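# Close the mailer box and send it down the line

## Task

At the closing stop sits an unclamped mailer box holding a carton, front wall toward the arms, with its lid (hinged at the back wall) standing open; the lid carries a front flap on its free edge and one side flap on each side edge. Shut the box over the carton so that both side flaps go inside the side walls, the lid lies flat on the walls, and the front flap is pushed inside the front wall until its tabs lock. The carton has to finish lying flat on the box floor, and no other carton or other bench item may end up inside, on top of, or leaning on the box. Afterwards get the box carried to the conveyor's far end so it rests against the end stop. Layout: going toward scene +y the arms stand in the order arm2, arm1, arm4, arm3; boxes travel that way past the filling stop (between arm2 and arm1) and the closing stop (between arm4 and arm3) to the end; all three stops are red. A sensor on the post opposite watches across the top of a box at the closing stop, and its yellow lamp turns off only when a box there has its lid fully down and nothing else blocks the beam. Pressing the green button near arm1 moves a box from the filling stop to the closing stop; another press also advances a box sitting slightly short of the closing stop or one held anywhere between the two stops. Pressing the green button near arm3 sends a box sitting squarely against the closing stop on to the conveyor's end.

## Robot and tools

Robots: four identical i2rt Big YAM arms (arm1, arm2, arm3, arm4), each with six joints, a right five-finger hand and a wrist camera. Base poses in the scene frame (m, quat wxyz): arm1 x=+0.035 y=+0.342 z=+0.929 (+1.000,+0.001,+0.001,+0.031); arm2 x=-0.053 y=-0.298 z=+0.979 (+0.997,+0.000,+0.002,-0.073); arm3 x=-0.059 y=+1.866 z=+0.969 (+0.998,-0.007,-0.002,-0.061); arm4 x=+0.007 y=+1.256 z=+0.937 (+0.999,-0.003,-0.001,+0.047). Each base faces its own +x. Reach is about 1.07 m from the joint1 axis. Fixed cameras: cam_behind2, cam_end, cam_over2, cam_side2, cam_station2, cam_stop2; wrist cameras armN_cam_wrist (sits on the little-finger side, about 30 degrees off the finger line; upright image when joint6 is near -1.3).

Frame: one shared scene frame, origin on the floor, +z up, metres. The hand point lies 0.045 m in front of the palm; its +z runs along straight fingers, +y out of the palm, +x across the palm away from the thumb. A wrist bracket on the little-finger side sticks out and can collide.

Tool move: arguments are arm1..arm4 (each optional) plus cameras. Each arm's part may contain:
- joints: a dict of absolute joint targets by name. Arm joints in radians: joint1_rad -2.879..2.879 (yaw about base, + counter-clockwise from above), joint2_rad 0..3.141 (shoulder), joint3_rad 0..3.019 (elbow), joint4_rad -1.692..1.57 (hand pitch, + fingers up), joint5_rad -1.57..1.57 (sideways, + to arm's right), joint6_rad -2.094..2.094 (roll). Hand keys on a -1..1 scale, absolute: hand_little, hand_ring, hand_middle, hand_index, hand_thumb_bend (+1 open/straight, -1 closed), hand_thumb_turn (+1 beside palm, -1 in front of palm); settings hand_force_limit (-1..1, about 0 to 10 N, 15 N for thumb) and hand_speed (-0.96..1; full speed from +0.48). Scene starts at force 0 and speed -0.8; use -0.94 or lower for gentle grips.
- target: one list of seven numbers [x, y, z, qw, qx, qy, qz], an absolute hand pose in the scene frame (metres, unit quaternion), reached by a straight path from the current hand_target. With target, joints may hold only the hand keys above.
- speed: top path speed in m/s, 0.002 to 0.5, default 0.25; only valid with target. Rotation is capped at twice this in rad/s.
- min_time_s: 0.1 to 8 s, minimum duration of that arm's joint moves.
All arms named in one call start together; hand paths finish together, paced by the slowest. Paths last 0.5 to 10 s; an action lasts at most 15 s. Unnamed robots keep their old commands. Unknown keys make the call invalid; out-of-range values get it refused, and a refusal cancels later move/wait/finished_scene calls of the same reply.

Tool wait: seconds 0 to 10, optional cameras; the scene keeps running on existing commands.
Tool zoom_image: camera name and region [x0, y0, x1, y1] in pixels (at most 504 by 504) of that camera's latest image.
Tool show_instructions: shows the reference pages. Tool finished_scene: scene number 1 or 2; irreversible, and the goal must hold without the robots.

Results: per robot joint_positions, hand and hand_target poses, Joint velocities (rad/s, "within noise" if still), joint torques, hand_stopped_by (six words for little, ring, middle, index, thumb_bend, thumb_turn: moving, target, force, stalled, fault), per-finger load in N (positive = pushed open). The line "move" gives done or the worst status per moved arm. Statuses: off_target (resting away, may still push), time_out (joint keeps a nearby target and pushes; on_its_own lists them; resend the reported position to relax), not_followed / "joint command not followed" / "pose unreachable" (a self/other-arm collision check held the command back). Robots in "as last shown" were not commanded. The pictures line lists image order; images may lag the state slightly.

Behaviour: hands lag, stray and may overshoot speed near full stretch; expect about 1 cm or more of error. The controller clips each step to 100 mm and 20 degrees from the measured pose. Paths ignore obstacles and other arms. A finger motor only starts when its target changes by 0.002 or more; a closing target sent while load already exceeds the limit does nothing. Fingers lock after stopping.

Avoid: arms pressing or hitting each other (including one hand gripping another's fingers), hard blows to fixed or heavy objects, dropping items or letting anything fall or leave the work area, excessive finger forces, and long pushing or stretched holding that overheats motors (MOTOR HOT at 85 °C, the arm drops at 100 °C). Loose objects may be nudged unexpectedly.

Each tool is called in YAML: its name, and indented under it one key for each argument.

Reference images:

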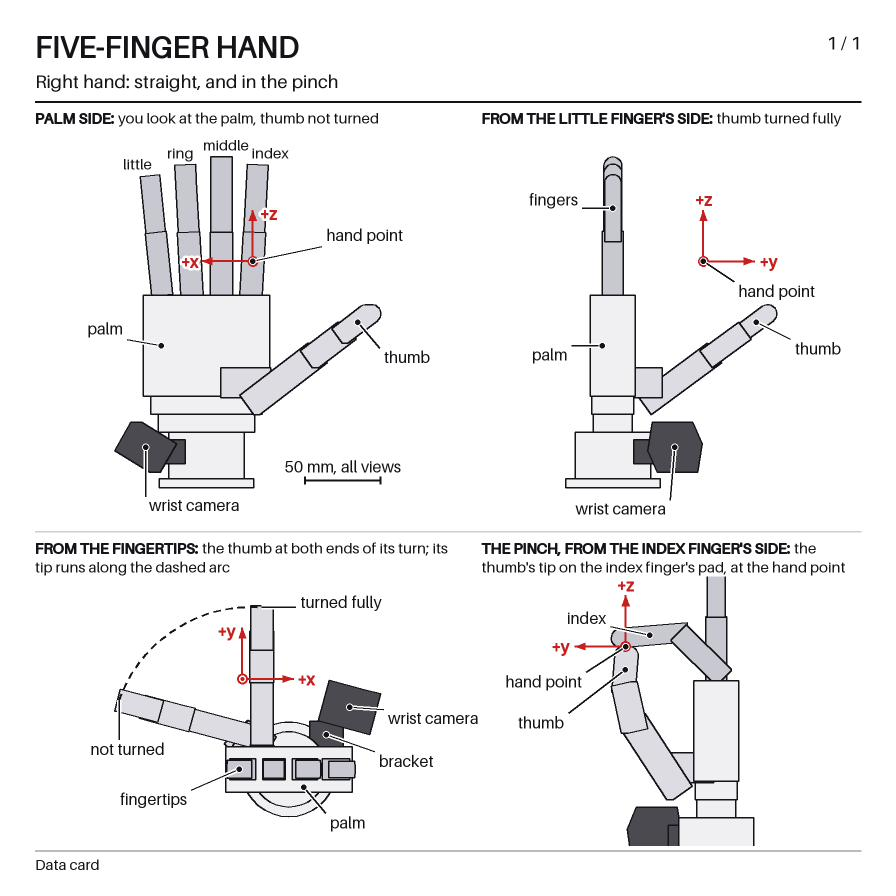

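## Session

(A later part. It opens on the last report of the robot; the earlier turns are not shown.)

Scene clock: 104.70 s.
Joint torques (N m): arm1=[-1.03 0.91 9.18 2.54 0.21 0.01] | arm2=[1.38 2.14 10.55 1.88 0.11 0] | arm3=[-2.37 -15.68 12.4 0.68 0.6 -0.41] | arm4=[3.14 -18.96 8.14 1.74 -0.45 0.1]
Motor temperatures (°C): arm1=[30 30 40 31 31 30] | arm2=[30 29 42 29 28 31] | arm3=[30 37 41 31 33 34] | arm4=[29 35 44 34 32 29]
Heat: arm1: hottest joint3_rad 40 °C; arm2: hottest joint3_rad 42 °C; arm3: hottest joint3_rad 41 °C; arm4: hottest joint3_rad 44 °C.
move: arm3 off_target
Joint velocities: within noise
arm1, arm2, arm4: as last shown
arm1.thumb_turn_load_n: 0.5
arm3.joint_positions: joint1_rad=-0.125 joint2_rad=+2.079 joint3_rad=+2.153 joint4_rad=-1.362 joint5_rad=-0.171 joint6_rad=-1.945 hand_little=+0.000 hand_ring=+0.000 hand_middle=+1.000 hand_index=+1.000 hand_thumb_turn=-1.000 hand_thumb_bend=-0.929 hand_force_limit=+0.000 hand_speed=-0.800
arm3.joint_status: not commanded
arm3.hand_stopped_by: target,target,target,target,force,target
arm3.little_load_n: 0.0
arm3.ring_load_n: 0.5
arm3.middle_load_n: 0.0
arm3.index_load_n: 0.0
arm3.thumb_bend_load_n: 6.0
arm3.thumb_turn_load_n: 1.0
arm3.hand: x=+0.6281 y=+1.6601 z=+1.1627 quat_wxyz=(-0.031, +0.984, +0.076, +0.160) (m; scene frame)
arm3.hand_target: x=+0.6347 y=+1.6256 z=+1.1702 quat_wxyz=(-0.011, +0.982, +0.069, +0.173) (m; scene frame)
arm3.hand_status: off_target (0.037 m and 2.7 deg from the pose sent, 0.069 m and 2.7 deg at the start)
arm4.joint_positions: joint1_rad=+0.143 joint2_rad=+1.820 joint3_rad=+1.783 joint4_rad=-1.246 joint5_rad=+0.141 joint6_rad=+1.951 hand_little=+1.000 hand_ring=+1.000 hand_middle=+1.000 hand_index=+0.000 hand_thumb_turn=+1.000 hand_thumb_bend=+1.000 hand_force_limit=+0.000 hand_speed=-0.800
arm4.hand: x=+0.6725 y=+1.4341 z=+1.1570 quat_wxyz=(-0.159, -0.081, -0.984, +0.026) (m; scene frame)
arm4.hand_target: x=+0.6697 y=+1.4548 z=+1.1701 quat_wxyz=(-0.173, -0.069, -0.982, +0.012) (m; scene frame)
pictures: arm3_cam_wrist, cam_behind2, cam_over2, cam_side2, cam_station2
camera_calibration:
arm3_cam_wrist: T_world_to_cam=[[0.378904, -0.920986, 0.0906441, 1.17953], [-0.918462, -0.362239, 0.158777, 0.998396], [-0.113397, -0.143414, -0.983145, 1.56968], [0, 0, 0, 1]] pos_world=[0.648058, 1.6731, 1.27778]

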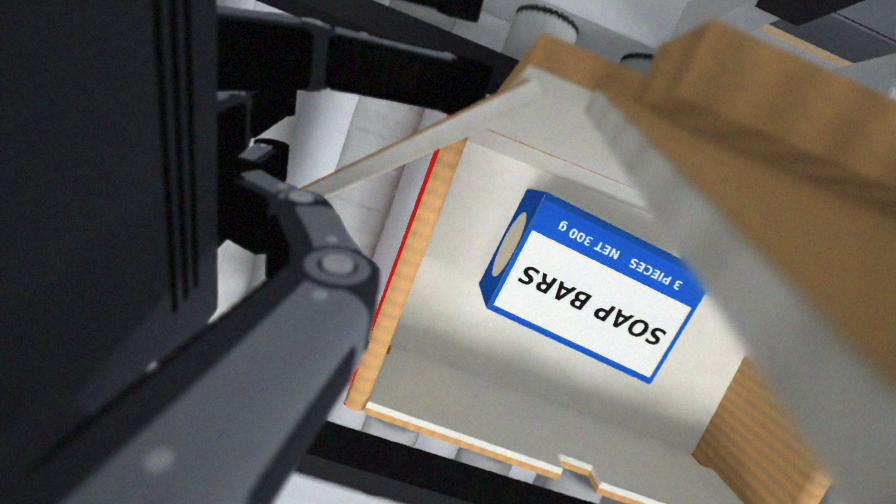

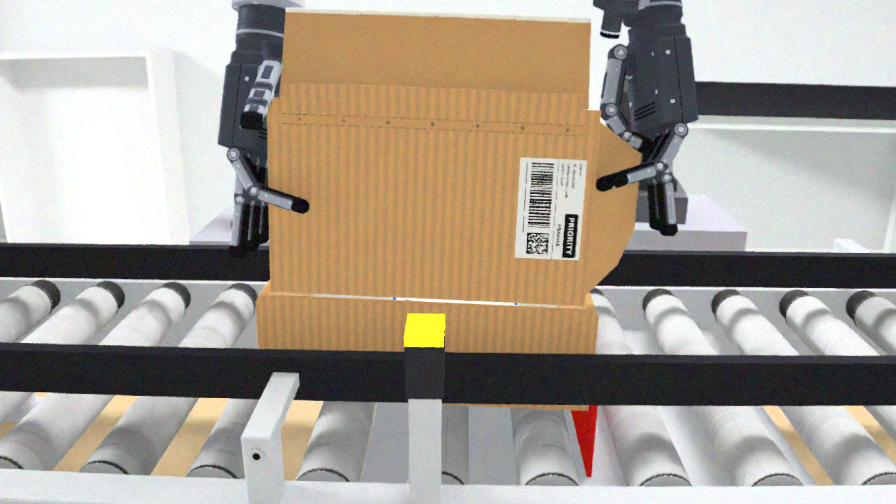

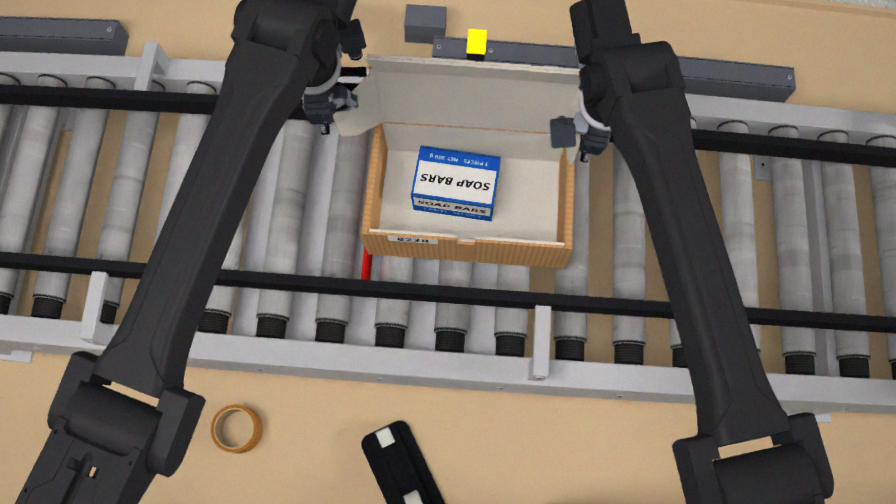

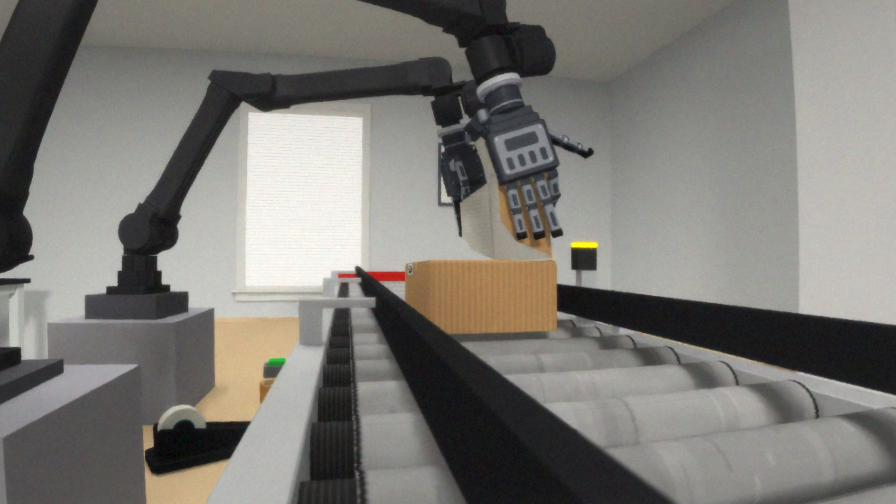

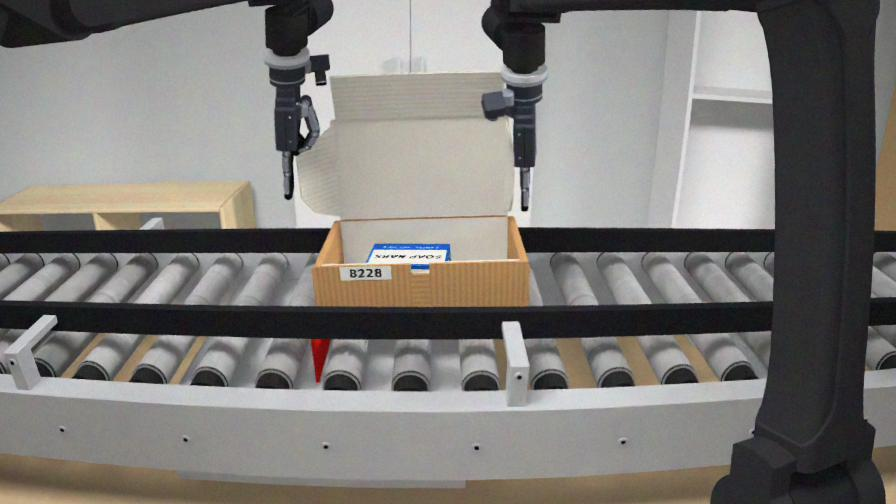

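move:
  arm3: {"target": [0.647, 1.585, 1.165, -0.0121, 0.9824, 0.0687, 0.1732], "speed": 0.15}
  arm4: {"target": [0.67, 1.465, 1.165, 0.1732, 0.0687, 0.9824, -0.0121], "speed": 0.1}
  cameras: ["cam_over2", "cam_behind2", "arm3_cam_wrist", "cam_station2", "cam_side2"]

Scene clock: 106.13 s.
Joint torques (N m): arm1=[-0.97 0.91 9.2 2.55 0.21 0] | arm2=[1.55 2.2 10.59 1.96 0.12 -0.01] | arm3=[-5.3 -15.74 12.31 0.95 1.03 -0.32] | arm4=[5.6 -18.9 7.88 2.06 -0.64 0.08]
Motor temperatures (°C): arm1=[30 30 40 31 31 30] | arm2=[30 29 42 29 28 31] | arm3=[30 37 41 31 33 34] | arm4=[29 34 43 34 32 29]
Heat: arm1: hottest joint3_rad 40 °C; arm2: hottest joint3_rad 42 °C; arm3: hottest joint3_rad 41 °C; arm4: hottest joint3_rad 43 °C.
move: arm3 off_target; arm4 off_target
Joint velocities: within noise
arm1, arm2: as last shown
arm1.thumb_turn_load_n: 0.0
arm2.ring_load_n: 0.5
arm2.middle_load_n: 0.5
arm3.joint_positions: joint1_rad=-0.143 joint2_rad=+2.149 joint3_rad=+2.270 joint4_rad=-1.415 joint5_rad=-0.197 joint6_rad=-1.999 hand_little=+0.000 hand_ring=+0.000 hand_middle=+1.000 hand_index=+1.000 hand_thumb_turn=-1.000 hand_thumb_bend=-0.929 hand_force_limit=+0.000 hand_speed=-0.800
arm3.joint_status: not commanded
arm3.hand_stopped_by: target,target,target,target,force,target
arm3.little_load_n: 0.0
arm3.ring_load_n: 1.5
arm3.middle_load_n: 0.0
arm3.index_load_n: 0.0
arm3.thumb_bend_load_n: 6.0
arm3.thumb_turn_load_n: 0.5
arm3.hand: x=+0.6455 y=+1.6476 z=+1.1625 quat_wxyz=(-0.038, +0.981, +0.095, +0.163) (m; scene frame)
arm3.hand_target: x=+0.6421 y=+1.5870 z=+1.1652 quat_wxyz=(-0.011, +0.982, +0.068, +0.173) (m; scene frame)
arm3.hand_status: off_target (0.063 m and 4.4 deg from the pose sent, 0.078 m and 2.7 deg at the start)
arm4.joint_positions: joint1_rad=+0.136 joint2_rad=+1.820 joint3_rad=+1.783 joint4_rad=-1.242 joint5_rad=+0.153 joint6_rad=+1.970 hand_little=+1.000 hand_ring=+1.000 hand_middle=+1.000 hand_index=+0.000 hand_thumb_turn=+1.000 hand_thumb_bend=+1.000 hand_force_limit=+0.000 hand_speed=-0.800
arm4.joint_status: not commanded
arm4.hand_stopped_by: target,target,target,target,target,target
arm4.little_load_n: 0.0
arm4.ring_load_n: 0.0
arm4.middle_load_n: 0.0
arm4.index_load_n: 0.0
arm4.thumb_bend_load_n: 0.0
arm4.thumb_turn_load_n: 0.0
arm4.hand: x=+0.6760 y=+1.4269 z=+1.1577 quat_wxyz=(-0.163, -0.094, -0.982, +0.030) (m; scene frame)
arm4.hand_target: x=+0.6689 y=+1.4640 z=+1.1651 quat_wxyz=(-0.173, -0.069, -0.982, +0.012) (m; scene frame)
arm4.hand_status: off_target (0.039 m and 3.7 deg from the pose sent, 0.032 m and 2.7 deg at the start)
pictures: arm3_cam_wrist, cam_behind2, cam_over2, cam_side2, cam_station2
camera_calibration:
arm3_cam_wrist: T_world_to_cam=[[0.415534, -0.905652, 0.0844131, 1.11974], [-0.903848, -0.400734, 0.149907, 1.07424], [-0.101936, -0.138588, -0.98509, 1.55655], [0, 0, 0, 1]] pos_world=[0.66433, 1.66029, 1.27778]

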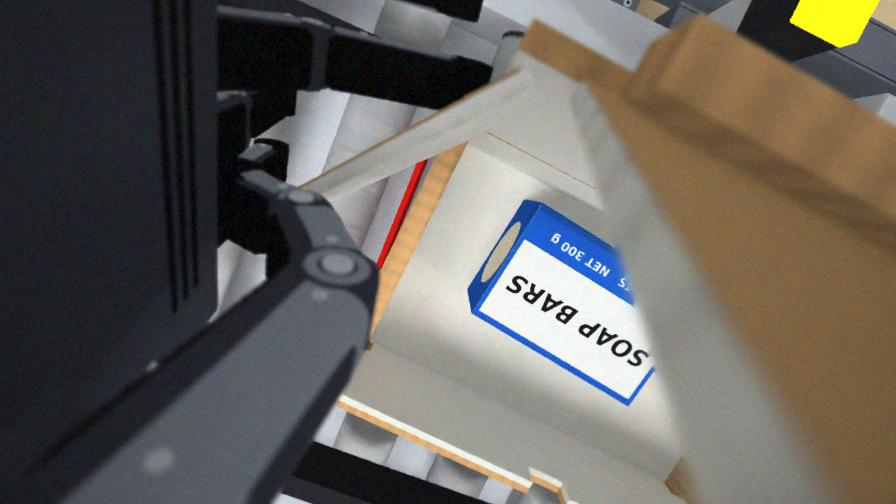

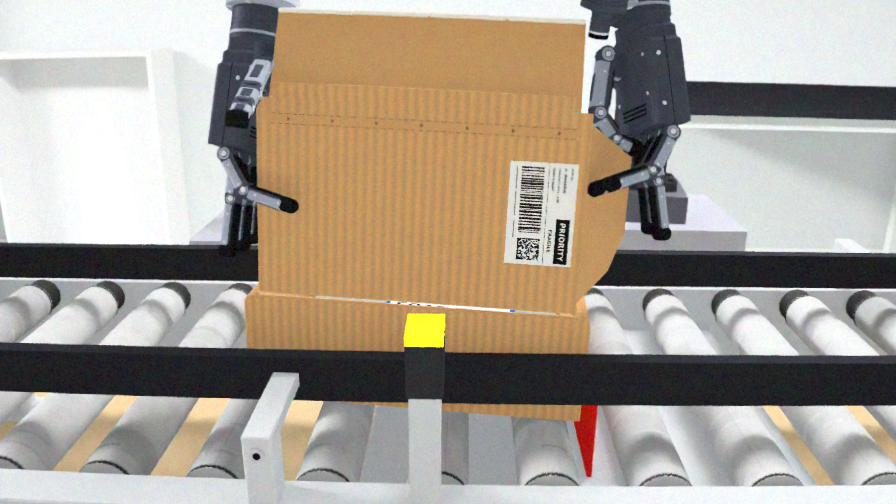

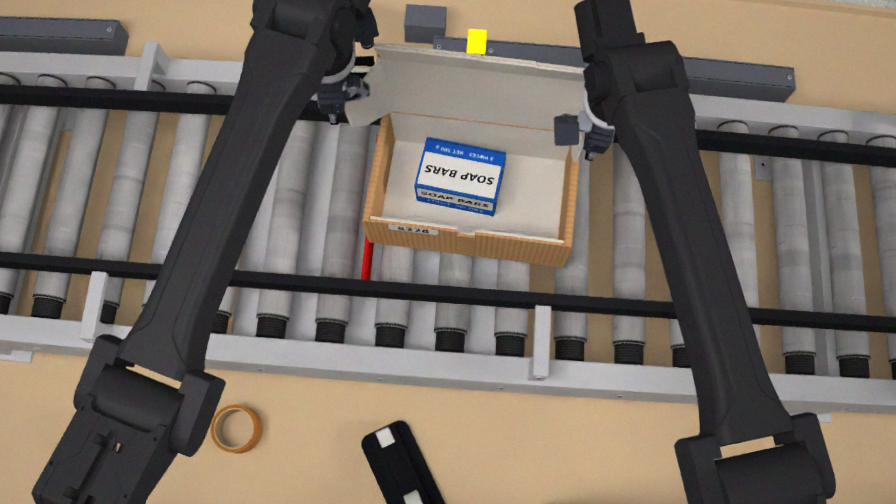

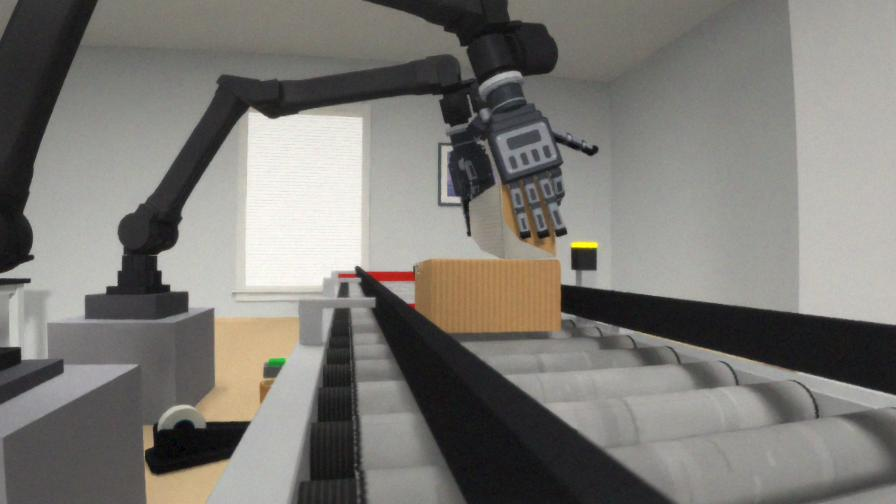

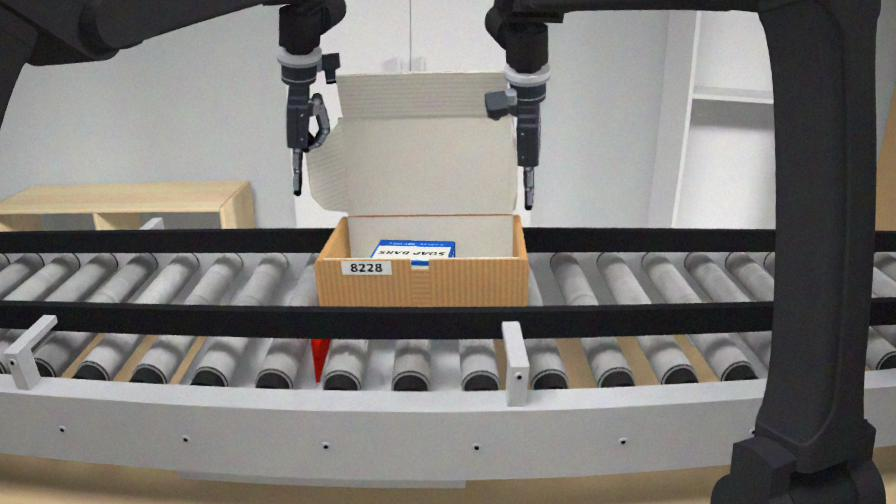

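move:
  arm3: {"target": [0.66, 1.74, 1.17, -0.0121, 0.9824, 0.0687, 0.1732], "speed": 0.2, "joints": {"hand_ring": 1.0, "hand_little": 1.0}}
  arm4: {"target": [0.685, 1.445, 1.165, 0.1732, 0.0687, 0.9824, -0.0121], "speed": 0.1}

move:
  arm3: {"target": [0.60, 1.73, 1.17, -0.0121, 0.9824, 0.0687, 0.1732], "speed": 0.2}
  cameras: ["cam_over2", "cam_behind2", "arm3_cam_wrist", "cam_station2", "cam_side2"]

Scene clock: 108.97 s.
Joint torques (N m): arm1=[-1.03 0.85 9.2 2.54 0.21 0.01] | arm2=[1.44 2.32 10.55 1.96 0.13 -0.01] | arm3=[0.03 -20.01 7.68 1.09 -0.01 0.03] | arm4=[2.32 -16.26 10.43 1.5 -0.32 0.14]
Motor temperatures (°C): arm1=[30 30 40 31 31 30] | arm2=[30 29 42 29 28 31] | arm3=[30 37 41 31 33 34] | arm4=[29 34 43 34 32 29]
Heat: arm1: hottest joint3_rad 40 °C; arm2: hottest joint3_rad 42 °C; arm3: hottest joint3_rad 41 °C; arm4: hottest joint3_rad 43 °C.
move: arm3 off_target; arm4 off_target
Joint velocities: within noise
arm1, arm2: as last shown
arm2.ring_load_n: 0.0
arm2.middle_load_n: 0.0
arm3.joint_positions: joint1_rad=+0.016 joint2_rad=+2.135 joint3_rad=+2.218 joint4_rad=-1.356 joint5_rad=-0.100 joint6_rad=-1.819 hand_little=+1.000 hand_ring=+1.000 hand_middle=+1.000 hand_index=+1.000 hand_thumb_turn=-1.000 hand_thumb_bend=-0.929 hand_force_limit=+0.000 hand_speed=-0.800
arm3.joint_status: all done
arm3.hand_stopped_by: target,target,target,target,force,target
arm3.little_load_n: -0.5
arm3.ring_load_n: 0.0
arm3.middle_load_n: 0.0
arm3.index_load_n: 0.0
arm3.thumb_bend_load_n: 7.5
arm3.thumb_turn_load_n: 1.0
arm3.hand: x=+0.6602 y=+1.7446 z=+1.1520 quat_wxyz=(-0.016, +0.985, +0.078, +0.155) (m; scene frame)
arm3.hand_target: x=+0.6598 y=+1.7400 z=+1.1699 quat_wxyz=(-0.012, +0.982, +0.069, +0.173) (m; scene frame)
arm3.hand_status: off_target (0.019 m and 2.4 deg from the pose sent, 0.094 m and 4.4 deg at the start)
arm4.joint_positions: joint1_rad=+0.137 joint2_rad=+1.820 joint3_rad=+1.783 joint4_rad=-1.235 joint5_rad=+0.134 joint6_rad=+1.933 hand_little=+1.000 hand_ring=+1.000 hand_middle=+1.000 hand_index=+0.000 hand_thumb_turn=+1.000 hand_thumb_bend=+1.000 hand_force_limit=+0.000 hand_speed=-0.800
arm4.joint_status: not commanded
arm4.hand_stopped_by: target,target,target,target,target,target
arm4.little_load_n: 0.0
arm4.ring_load_n: 0.0
arm4.middle_load_n: 0.0
arm4.index_load_n: 0.0
arm4.thumb_bend_load_n: 0.0
arm4.thumb_turn_load_n: 0.0
arm4.hand: x=+0.6746 y=+1.4332 z=+1.1581 quat_wxyz=(-0.163, -0.074, -0.984, +0.022) (m; scene frame)
arm4.hand_target: x=+0.6844 y=+1.4449 z=+1.1652 quat_wxyz=(-0.173, -0.069, -0.982, +0.012) (m; scene frame)
arm4.hand_status: off_target (0.017 m and 1.8 deg from the pose sent, 0.022 m and 3.7 deg at the start)
pictures: none

Scene clock: 110.37 s.
Joint torques (N m): arm1=[-1.03 0.91 9.21 2.55 0.21 0.01] | arm2=[1.44 2.43 10.5 1.91 0.11 0] | arm3=[0.21 -16.97 7.61 1.09 -0.14 -0.25] | arm4=[1.9 -16.32 10.44 1.46 -0.4 0.08]
Motor temperatures (°C): arm1=[30 30 40 31 31 30] | arm2=[30 29 42 29 28 31] | arm3=[30 37 41 31 33 34] | arm4=[29 34 43 34 32 29]
Heat: arm1: hottest joint3_rad 40 °C; arm2: hottest joint3_rad 42 °C; arm3: hottest joint3_rad 41 °C; arm4: hottest joint3_rad 43 °C.
move: arm3 off_target
Joint velocities: within noise
arm1.joint_positions: joint1_rad=-0.032 joint2_rad=+0.646 joint3_rad=+1.328 joint4_rad=-1.360 joint5_rad=+0.140 joint6_rad=-1.155 hand_little=+1.000 hand_ring=+1.000 hand_middle=+1.000 hand_index=+1.000 hand_thumb_turn=+1.000 hand_thumb_bend=+1.000 hand_force_limit=+0.000 hand_speed=-0.800
arm1.joint_status: not commanded
arm1.hand_stopped_by: target,target,target,target,target,target
arm1.little_load_n: -0.5
arm1.ring_load_n: 0.0
arm1.middle_load_n: 0.0
arm1.index_load_n: 0.0
arm1.thumb_bend_load_n: 0.0
arm1.thumb_turn_load_n: 0.0
arm1.hand: x=+0.2644 y=+0.2774 z=+1.3774 quat_wxyz=(-0.035, +0.878, -0.203, +0.433) (m; scene frame)
arm1.hand_target: x=+0.2640 y=+0.2774 z=+1.3855 quat_wxyz=(-0.037, +0.873, -0.203, +0.441) (m; scene frame)
arm1.hand_status: not commanded
arm2.joint_positions: joint1_rad=+0.199 joint2_rad=+0.614 joint3_rad=+1.377 joint4_rad=-1.233 joint5_rad=+0.174 joint6_rad=-1.171 hand_little=+1.000 hand_ring=+1.000 hand_middle=+1.000 hand_index=+1.000 hand_thumb_turn=+1.000 hand_thumb_bend=+1.000 hand_force_limit=+0.000 hand_speed=-0.800
arm2.joint_status: not commanded
arm2.hand_stopped_by: target,target,target,target,target,target
arm2.little_load_n: 0.0
arm2.ring_load_n: 0.0
arm2.middle_load_n: 0.0
arm2.index_load_n: 0.0
arm2.thumb_bend_load_n: 0.0
arm2.thumb_turn_load_n: 0.0
arm2.hand: x=+0.1875 y=-0.3623 z=+1.4826 quat_wxyz=(-0.044, +0.830, -0.192, +0.522) (m; scene frame)
arm2.hand_target: x=+0.1859 y=-0.3624 z=+1.4940 quat_wxyz=(-0.047, +0.823, -0.191, +0.533) (m; scene frame)
arm2.hand_status: not commanded
arm3.joint_positions: joint1_rad=-0.010 joint2_rad=+1.931 joint3_rad=+1.914 joint4_rad=-1.247 joint5_rad=-0.106 joint6_rad=-1.819 hand_little=+1.000 hand_ring=+1.000 hand_middle=+1.000 hand_index=+1.000 hand_thumb_turn=-1.000 hand_thumb_bend=-0.929 hand_force_limit=+0.000 hand_speed=-0.800
arm3.joint_status: not commanded
arm3.hand_stopped_by: target,target,target,target,force,target
arm3.little_load_n: 0.0
arm3.ring_load_n: 0.0
arm3.middle_load_n: 0.0
arm3.index_load_n: 0.0
arm3.thumb_bend_load_n: 7.0
arm3.thumb_turn_load_n: 1.0
arm3.hand: x=+0.5982 y=+1.7347 z=+1.1608 quat_wxyz=(-0.015, +0.985, +0.066, +0.160) (m; scene frame)
arm3.hand_target: x=+0.5999 y=+1.7300 z=+1.1702 quat_wxyz=(-0.012, +0.982, +0.069, +0.173) (m; scene frame)
arm3.hand_status: off_target (0.011 m and 1.6 deg from the pose sent, 0.065 m and 2.4 deg at the start)
arm4: as last shown
arm4.ring_load_n: -0.5
arm4.thumb_bend_load_n: -0.5
pictures: arm3_cam_wrist, cam_behind2, cam_over2, cam_side2, cam_station2
camera_calibration:
arm3_cam_wrist: T_world_to_cam=[[0.356296, -0.927175, 0.115756, 1.25488], [-0.927128, -0.335412, 0.167132, 0.947313], [-0.116134, -0.166869, -0.979116, 1.61273], [0, 0, 0, 1]] pos_world=[0.618466, 1.75035, 1.27547]

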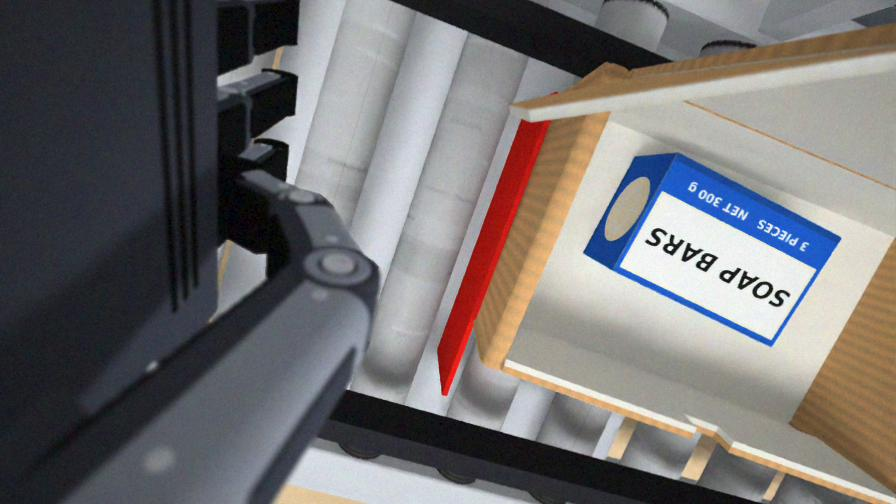

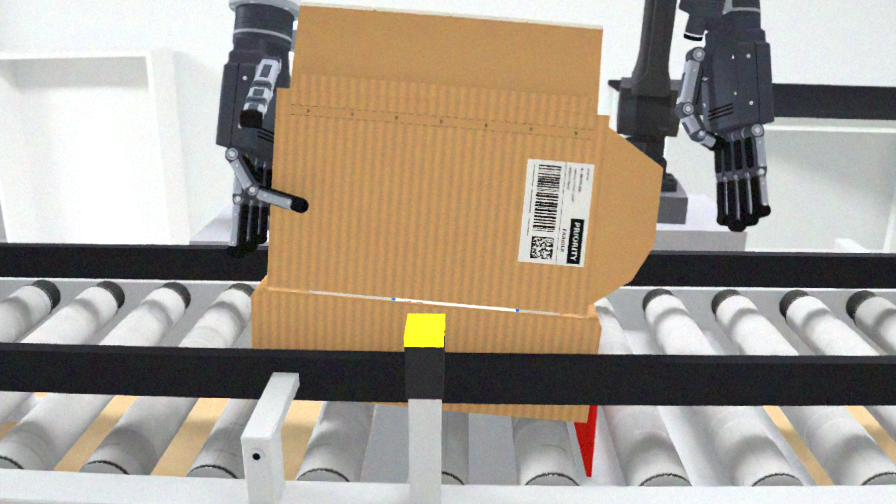

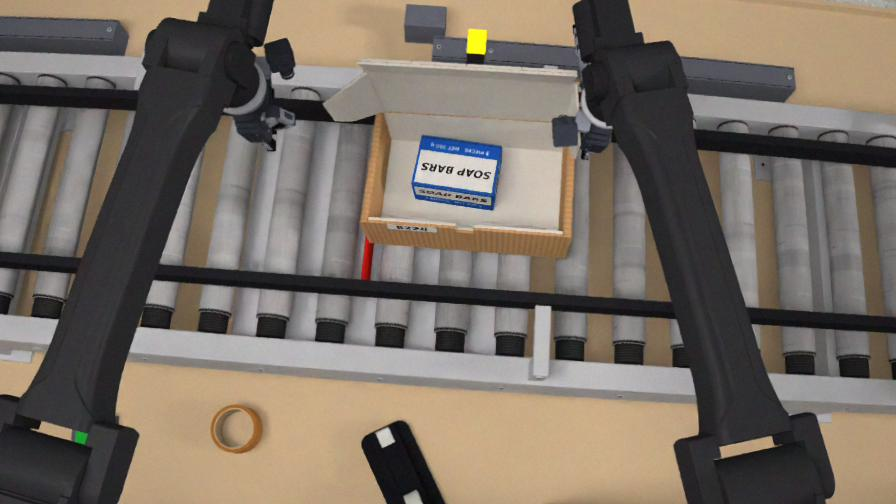

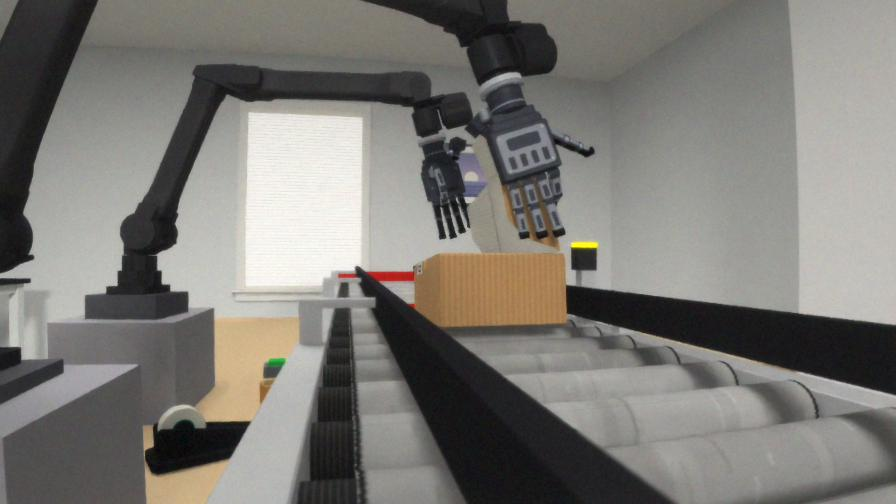

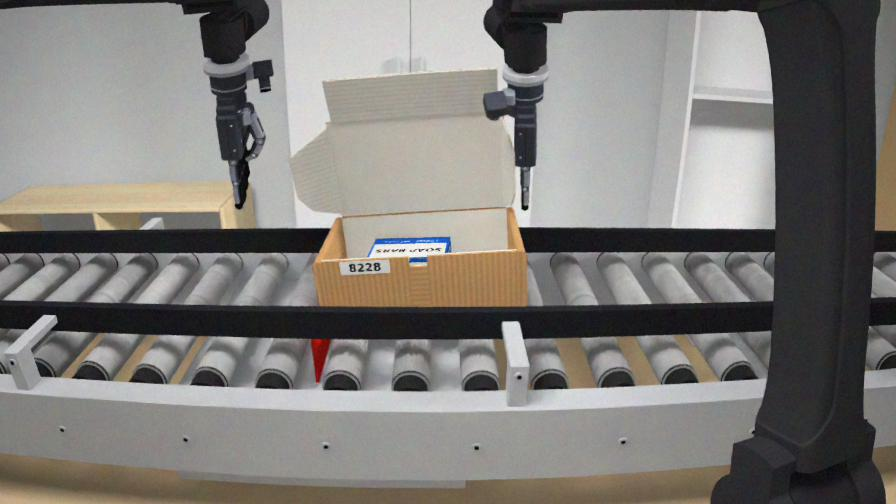

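move:
  arm3: {"target": [0.60, 1.66, 1.17, -0.0121, 0.9824, 0.0687, 0.1732], "speed": 0.15}
  arm4: {"target": [0.685, 1.42, 1.16, 0.1732, 0.0687, 0.9824, -0.0121], "speed": 0.1}
  cameras: ["cam_over2", "cam_behind2", "cam_station2", "cam_side2"]

Scene clock: 111.87 s.
Joint torques (N m): arm1=[-1.03 0.91 9.18 2.55 0.21 0.01] | arm2=[1.49 2.08 10.56 1.91 0.1 -0.02] | arm3=[0.62 -15.91 12.48 0.17 -0.18 -0.3] | arm4=[1.96 -17.79 8.34 1.5 -0.25 0.08]
Motor temperatures (°C): arm1=[30 30 40 31 31 30] | arm2=[30 29 42 29 28 31] | arm3=[30 37 41 31 33 34] | arm4=[29 34 43 34 32 29]
Heat: arm1: hottest joint3_rad 40 °C; arm2: hottest joint3_rad 42 °C; arm3: hottest joint3_rad 41 °C; arm4: hottest joint3_rad 43 °C.
move: arm3 off_target; arm4 done
Joint velocities: within noise
arm1, arm2: as last shown
arm1.little_load_n: 0.0
arm2.index_load_n: 0.5
arm3.joint_positions: joint1_rad=-0.127 joint2_rad=+1.955 joint3_rad=+1.914 joint4_rad=-1.255 joint5_rad=-0.141 joint6_rad=-1.919 hand_little=+1.000 hand_ring=+1.000 hand_middle=+1.000 hand_index=+1.000 hand_thumb_turn=-1.000 hand_thumb_bend=-0.929 hand_force_limit=+0.000 hand_speed=-0.800
arm3.joint_status: not commanded
arm3.hand_stopped_by: target,target,target,target,force,target
arm3.little_load_n: 0.0
arm3.ring_load_n: 0.0
arm3.middle_load_n: 0.0
arm3.index_load_n: 0.0
arm3.thumb_bend_load_n: 7.0
arm3.thumb_turn_load_n: 0.5
arm3.hand: x=+0.5855 y=+1.6631 z=+1.1459 quat_wxyz=(-0.019, +0.986, +0.059, +0.152) (m; scene frame)
arm3.hand_target: x=+0.5988 y=+1.6603 z=+1.1701 quat_wxyz=(-0.012, +0.982, +0.069, +0.174) (m; scene frame)
arm3.hand_status: off_target (0.028 m and 2.8 deg from the pose sent, 0.075 m and 1.6 deg at the start)
arm4.joint_positions: joint1_rad=+0.098 joint2_rad=+1.820 joint3_rad=+1.783 joint4_rad=-1.214 joint5_rad=+0.117 joint6_rad=+1.896 hand_little=+1.000 hand_ring=+1.000 hand_middle=+1.000 hand_index=+0.000 hand_thumb_turn=+1.000 hand_thumb_bend=+1.000 hand_force_limit=+0.000 hand_speed=-0.800
arm4.joint_status: not commanded
arm4.hand_stopped_by: target,target,target,target,target,target
arm4.little_load_n: 0.0
arm4.ring_load_n: 0.0
arm4.middle_load_n: 0.0
arm4.index_load_n: 0.0
arm4.thumb_bend_load_n: 0.0
arm4.thumb_turn_load_n: 0.0
arm4.hand: x=+0.6836 y=+1.4126 z=+1.1606 quat_wxyz=(-0.170, -0.074, -0.982, +0.018) (m; scene frame)
arm4.hand_target: x=+0.6849 y=+1.4198 z=+1.1601 quat_wxyz=(-0.173, -0.069, -0.982, +0.012) (m; scene frame)
arm4.hand_status: done (0.008 m and 1.0 deg from the pose sent, 0.017 m and 1.8 deg at the start)
pictures: cam_behind2, cam_over2, cam_side2, cam_station2

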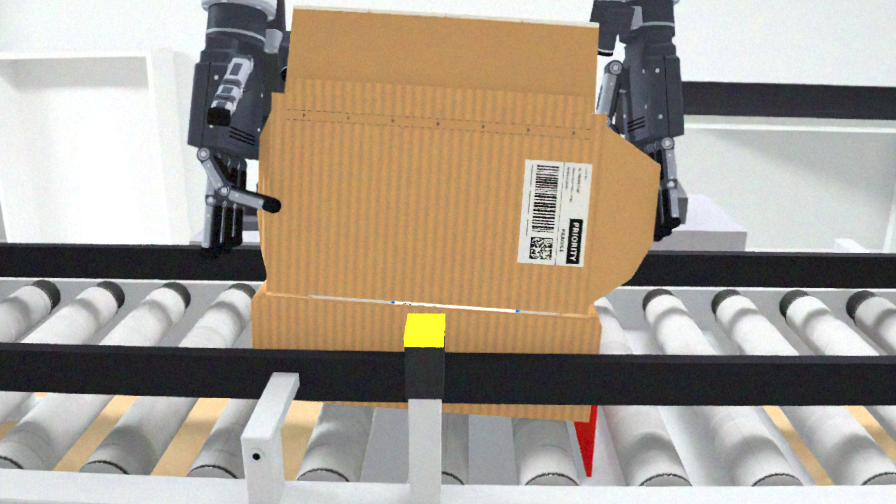

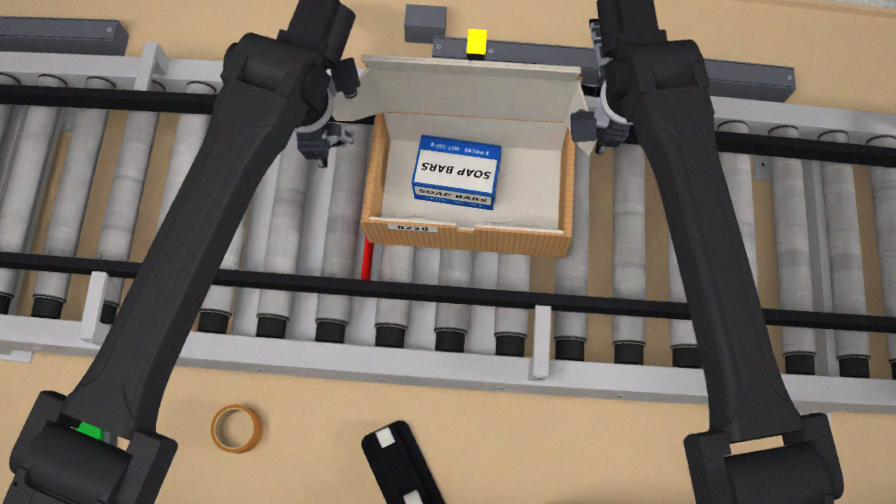

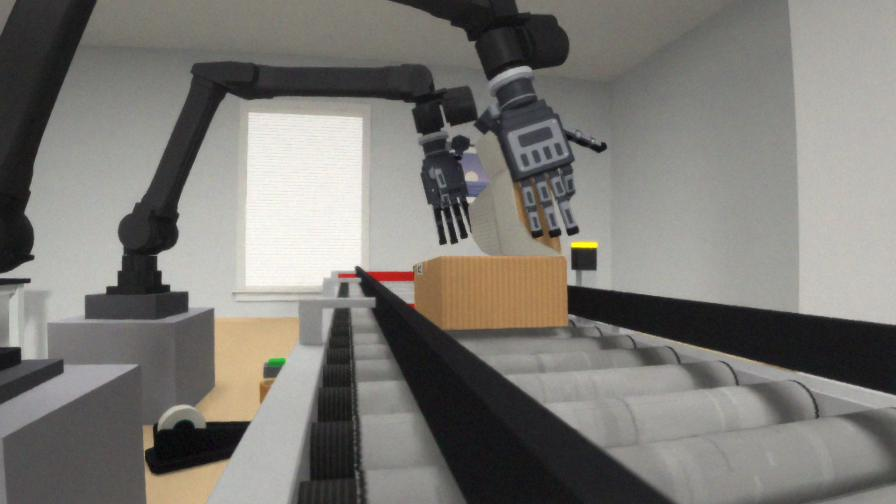

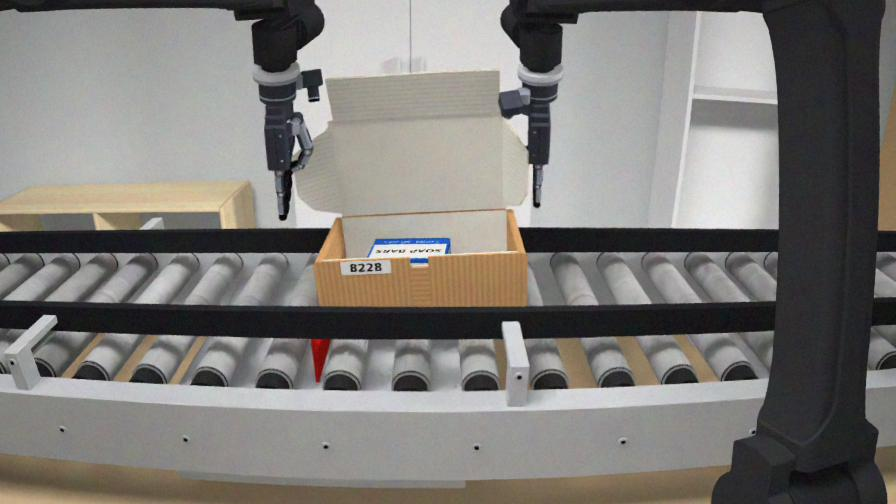

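move:
  arm3: {"target": [0.60, 1.78, 1.19, -0.0121, 0.9824, 0.0687, 0.1732], "speed": 0.2}
  arm4: {"target": [0.70, 1.32, 1.16, 0.1732, 0.0687, 0.9824, -0.0121], "speed": 0.15}
  cameras: ["cam_over2", "cam_behind2", "cam_station2", "cam_side2", "cam_stop2", "arm4_cam_wrist"]

Scene clock: 113.67 s.
Joint torques (N m): arm1=[-1.03 0.85 9.2 2.54 0.21 0] | arm2=[1.38 2.32 10.48 1.96 0.11 -0.01] | arm3=[0.79 -17.26 9.99 0.18 0.01 0.06] | arm4=[1.14 -16.5 9.03 1.55 -0.06 0.03]
Motor temperatures (°C): arm1=[30 30 40 31 31 30] | arm2=[30 29 42 29 28 31] | arm3=[30 37 41 31 33 34] | arm4=[29 34 43 34 32 29]
Heat: arm1: hottest joint3_rad 40 °C; arm2: hottest joint3_rad 42 °C; arm3: hottest joint3_rad 41 °C; arm4: hottest joint3_rad 43 °C.
move: arm3 off_target; arm4 done
Joint velocities: within noise
arm1, arm2: as last shown
arm2.index_load_n: 0.0
arm3.joint_positions: joint1_rad=+0.063 joint2_rad=+1.918 joint3_rad=+1.914 joint4_rad=-1.261 joint5_rad=-0.083 joint6_rad=-1.769 hand_little=+1.000 hand_ring=+1.000 hand_middle=+1.000 hand_index=+1.000 hand_thumb_turn=-1.000 hand_thumb_bend=-0.929 hand_force_limit=+0.000 hand_speed=-0.800
arm3.joint_status: not commanded
arm3.hand_stopped_by: target,target,target,target,force,target
arm3.little_load_n: 0.0
arm3.ring_load_n: 0.0
arm3.middle_load_n: 0.0
arm3.index_load_n: 0.0
arm3.thumb_bend_load_n: 7.5
arm3.thumb_turn_load_n: 0.5
arm3.hand: x=+0.5981 y=+1.7804 z=+1.1676 quat_wxyz=(-0.014, +0.985, +0.076, +0.157) (m; scene frame)
arm3.hand_target: x=+0.5997 y=+1.7800 z=+1.1899 quat_wxyz=(-0.012, +0.982, +0.069, +0.174) (m; scene frame)
arm3.hand_status: off_target (0.022 m and 2.1 deg from the pose sent, 0.126 m and 2.8 deg at the start)
arm4.joint_positions: joint1_rad=-0.067 joint2_rad=+1.820 joint3_rad=+1.780 joint4_rad=-1.199 joint5_rad=+0.054 joint6_rad=+1.739 hand_little=+1.000 hand_ring=+1.000 hand_middle=+1.000 hand_index=+0.000 hand_thumb_turn=+1.000 hand_thumb_bend=+1.000 hand_force_limit=+0.000 hand_speed=-0.800
arm4.joint_status: not commanded
arm4.hand_stopped_by: target,target,target,target,target,target
arm4.little_load_n: 0.0
arm4.ring_load_n: 0.0
arm4.middle_load_n: 0.0
arm4.index_load_n: 0.0
arm4.thumb_bend_load_n: 0.0
arm4.thumb_turn_load_n: 0.0
arm4.hand: x=+0.6944 y=+1.3182 z=+1.1608 quat_wxyz=(-0.169, -0.074, -0.983, +0.013) (m; scene frame)
arm4.hand_target: x=+0.6999 y=+1.3200 z=+1.1601 quat_wxyz=(-0.173, -0.069, -0.982, +0.012) (m; scene frame)
arm4.hand_status: done (0.006 m and 0.8 deg from the pose sent, 0.094 m and 1.0 deg at the start)
pictures: arm4_cam_wrist, cam_behind2, cam_over2, cam_side2, cam_station2, cam_stop2
camera_calibration:
arm4_cam_wrist: T_world_to_cam=[[-0.0926986, 0.985767, -0.140252, -1.06645], [0.623514, 0.167291, 0.763704, -1.5433], [0.776297, -0.0166549, -0.630147, 0.329136], [0, 0, 0, 1]] pos_world=[0.607907, 1.31493, 1.23646]

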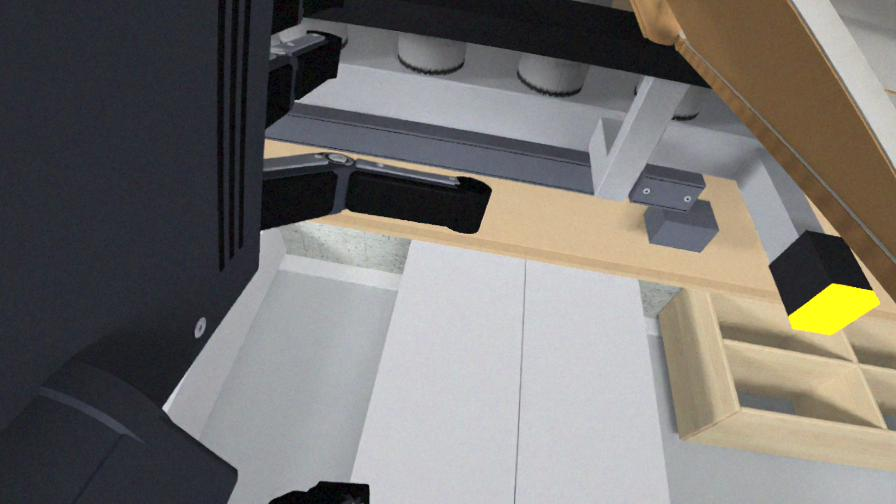

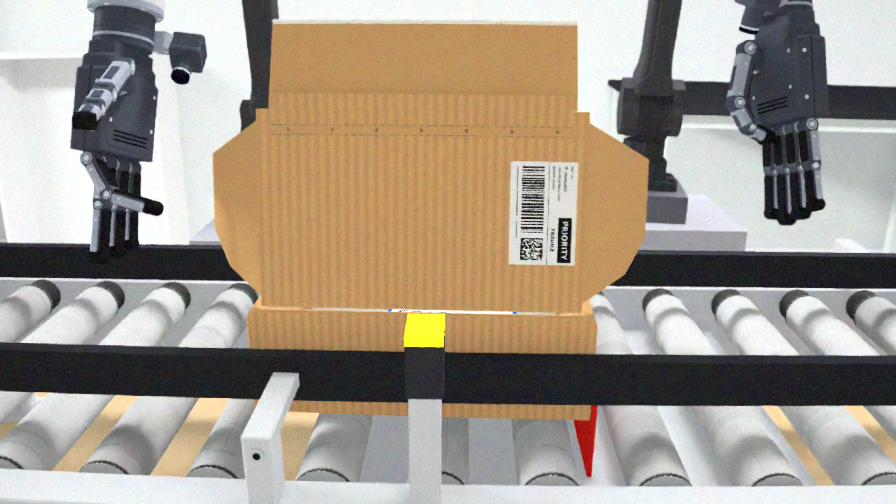

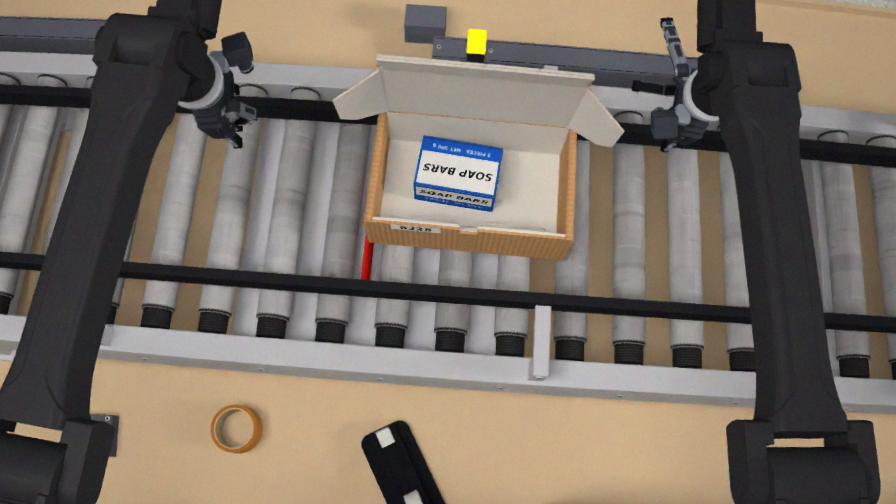

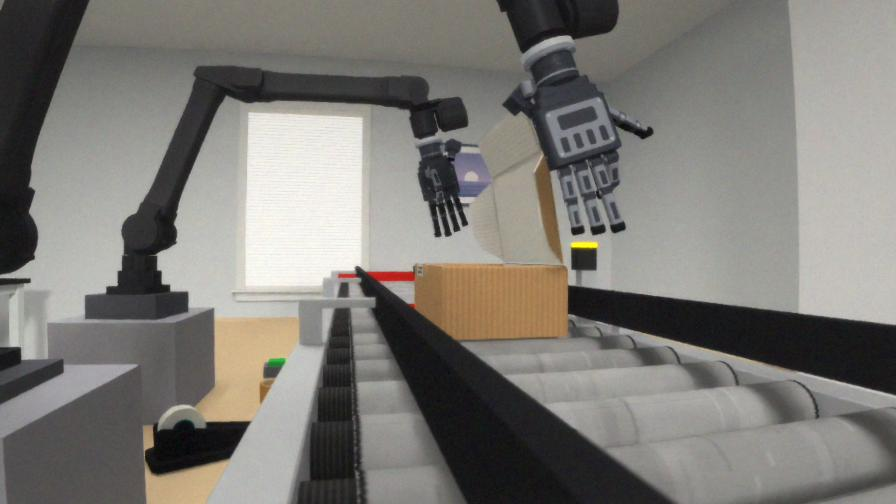

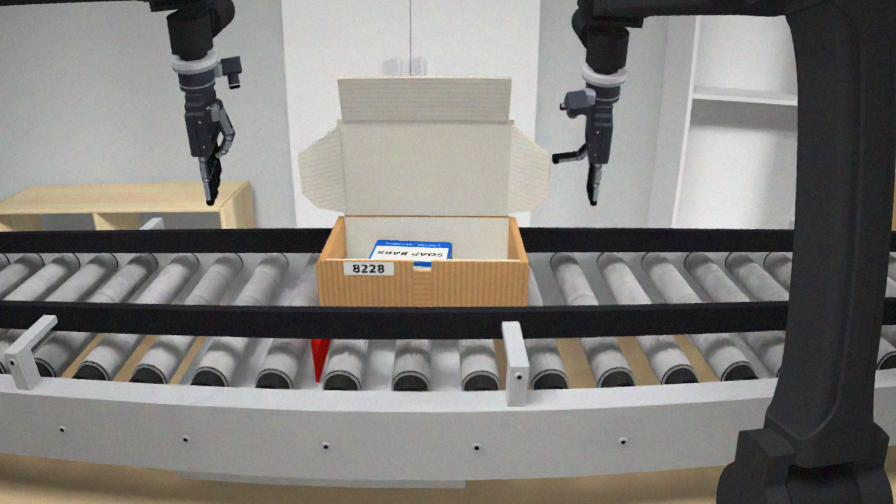

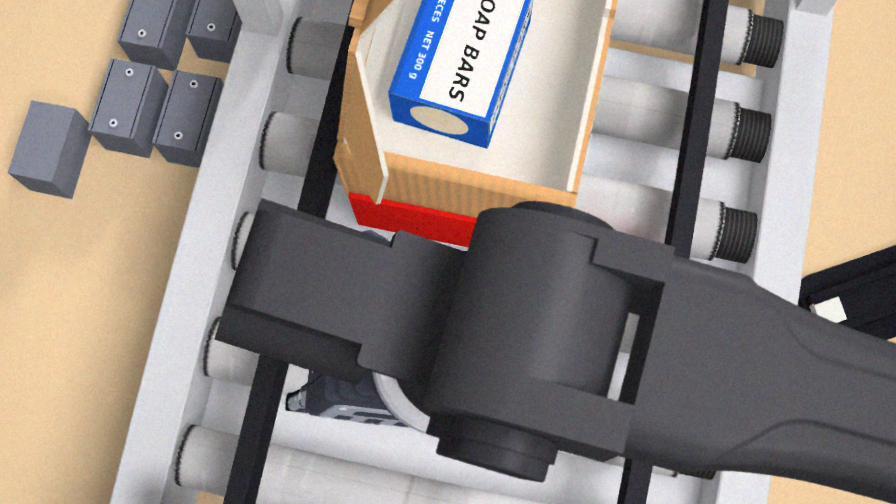

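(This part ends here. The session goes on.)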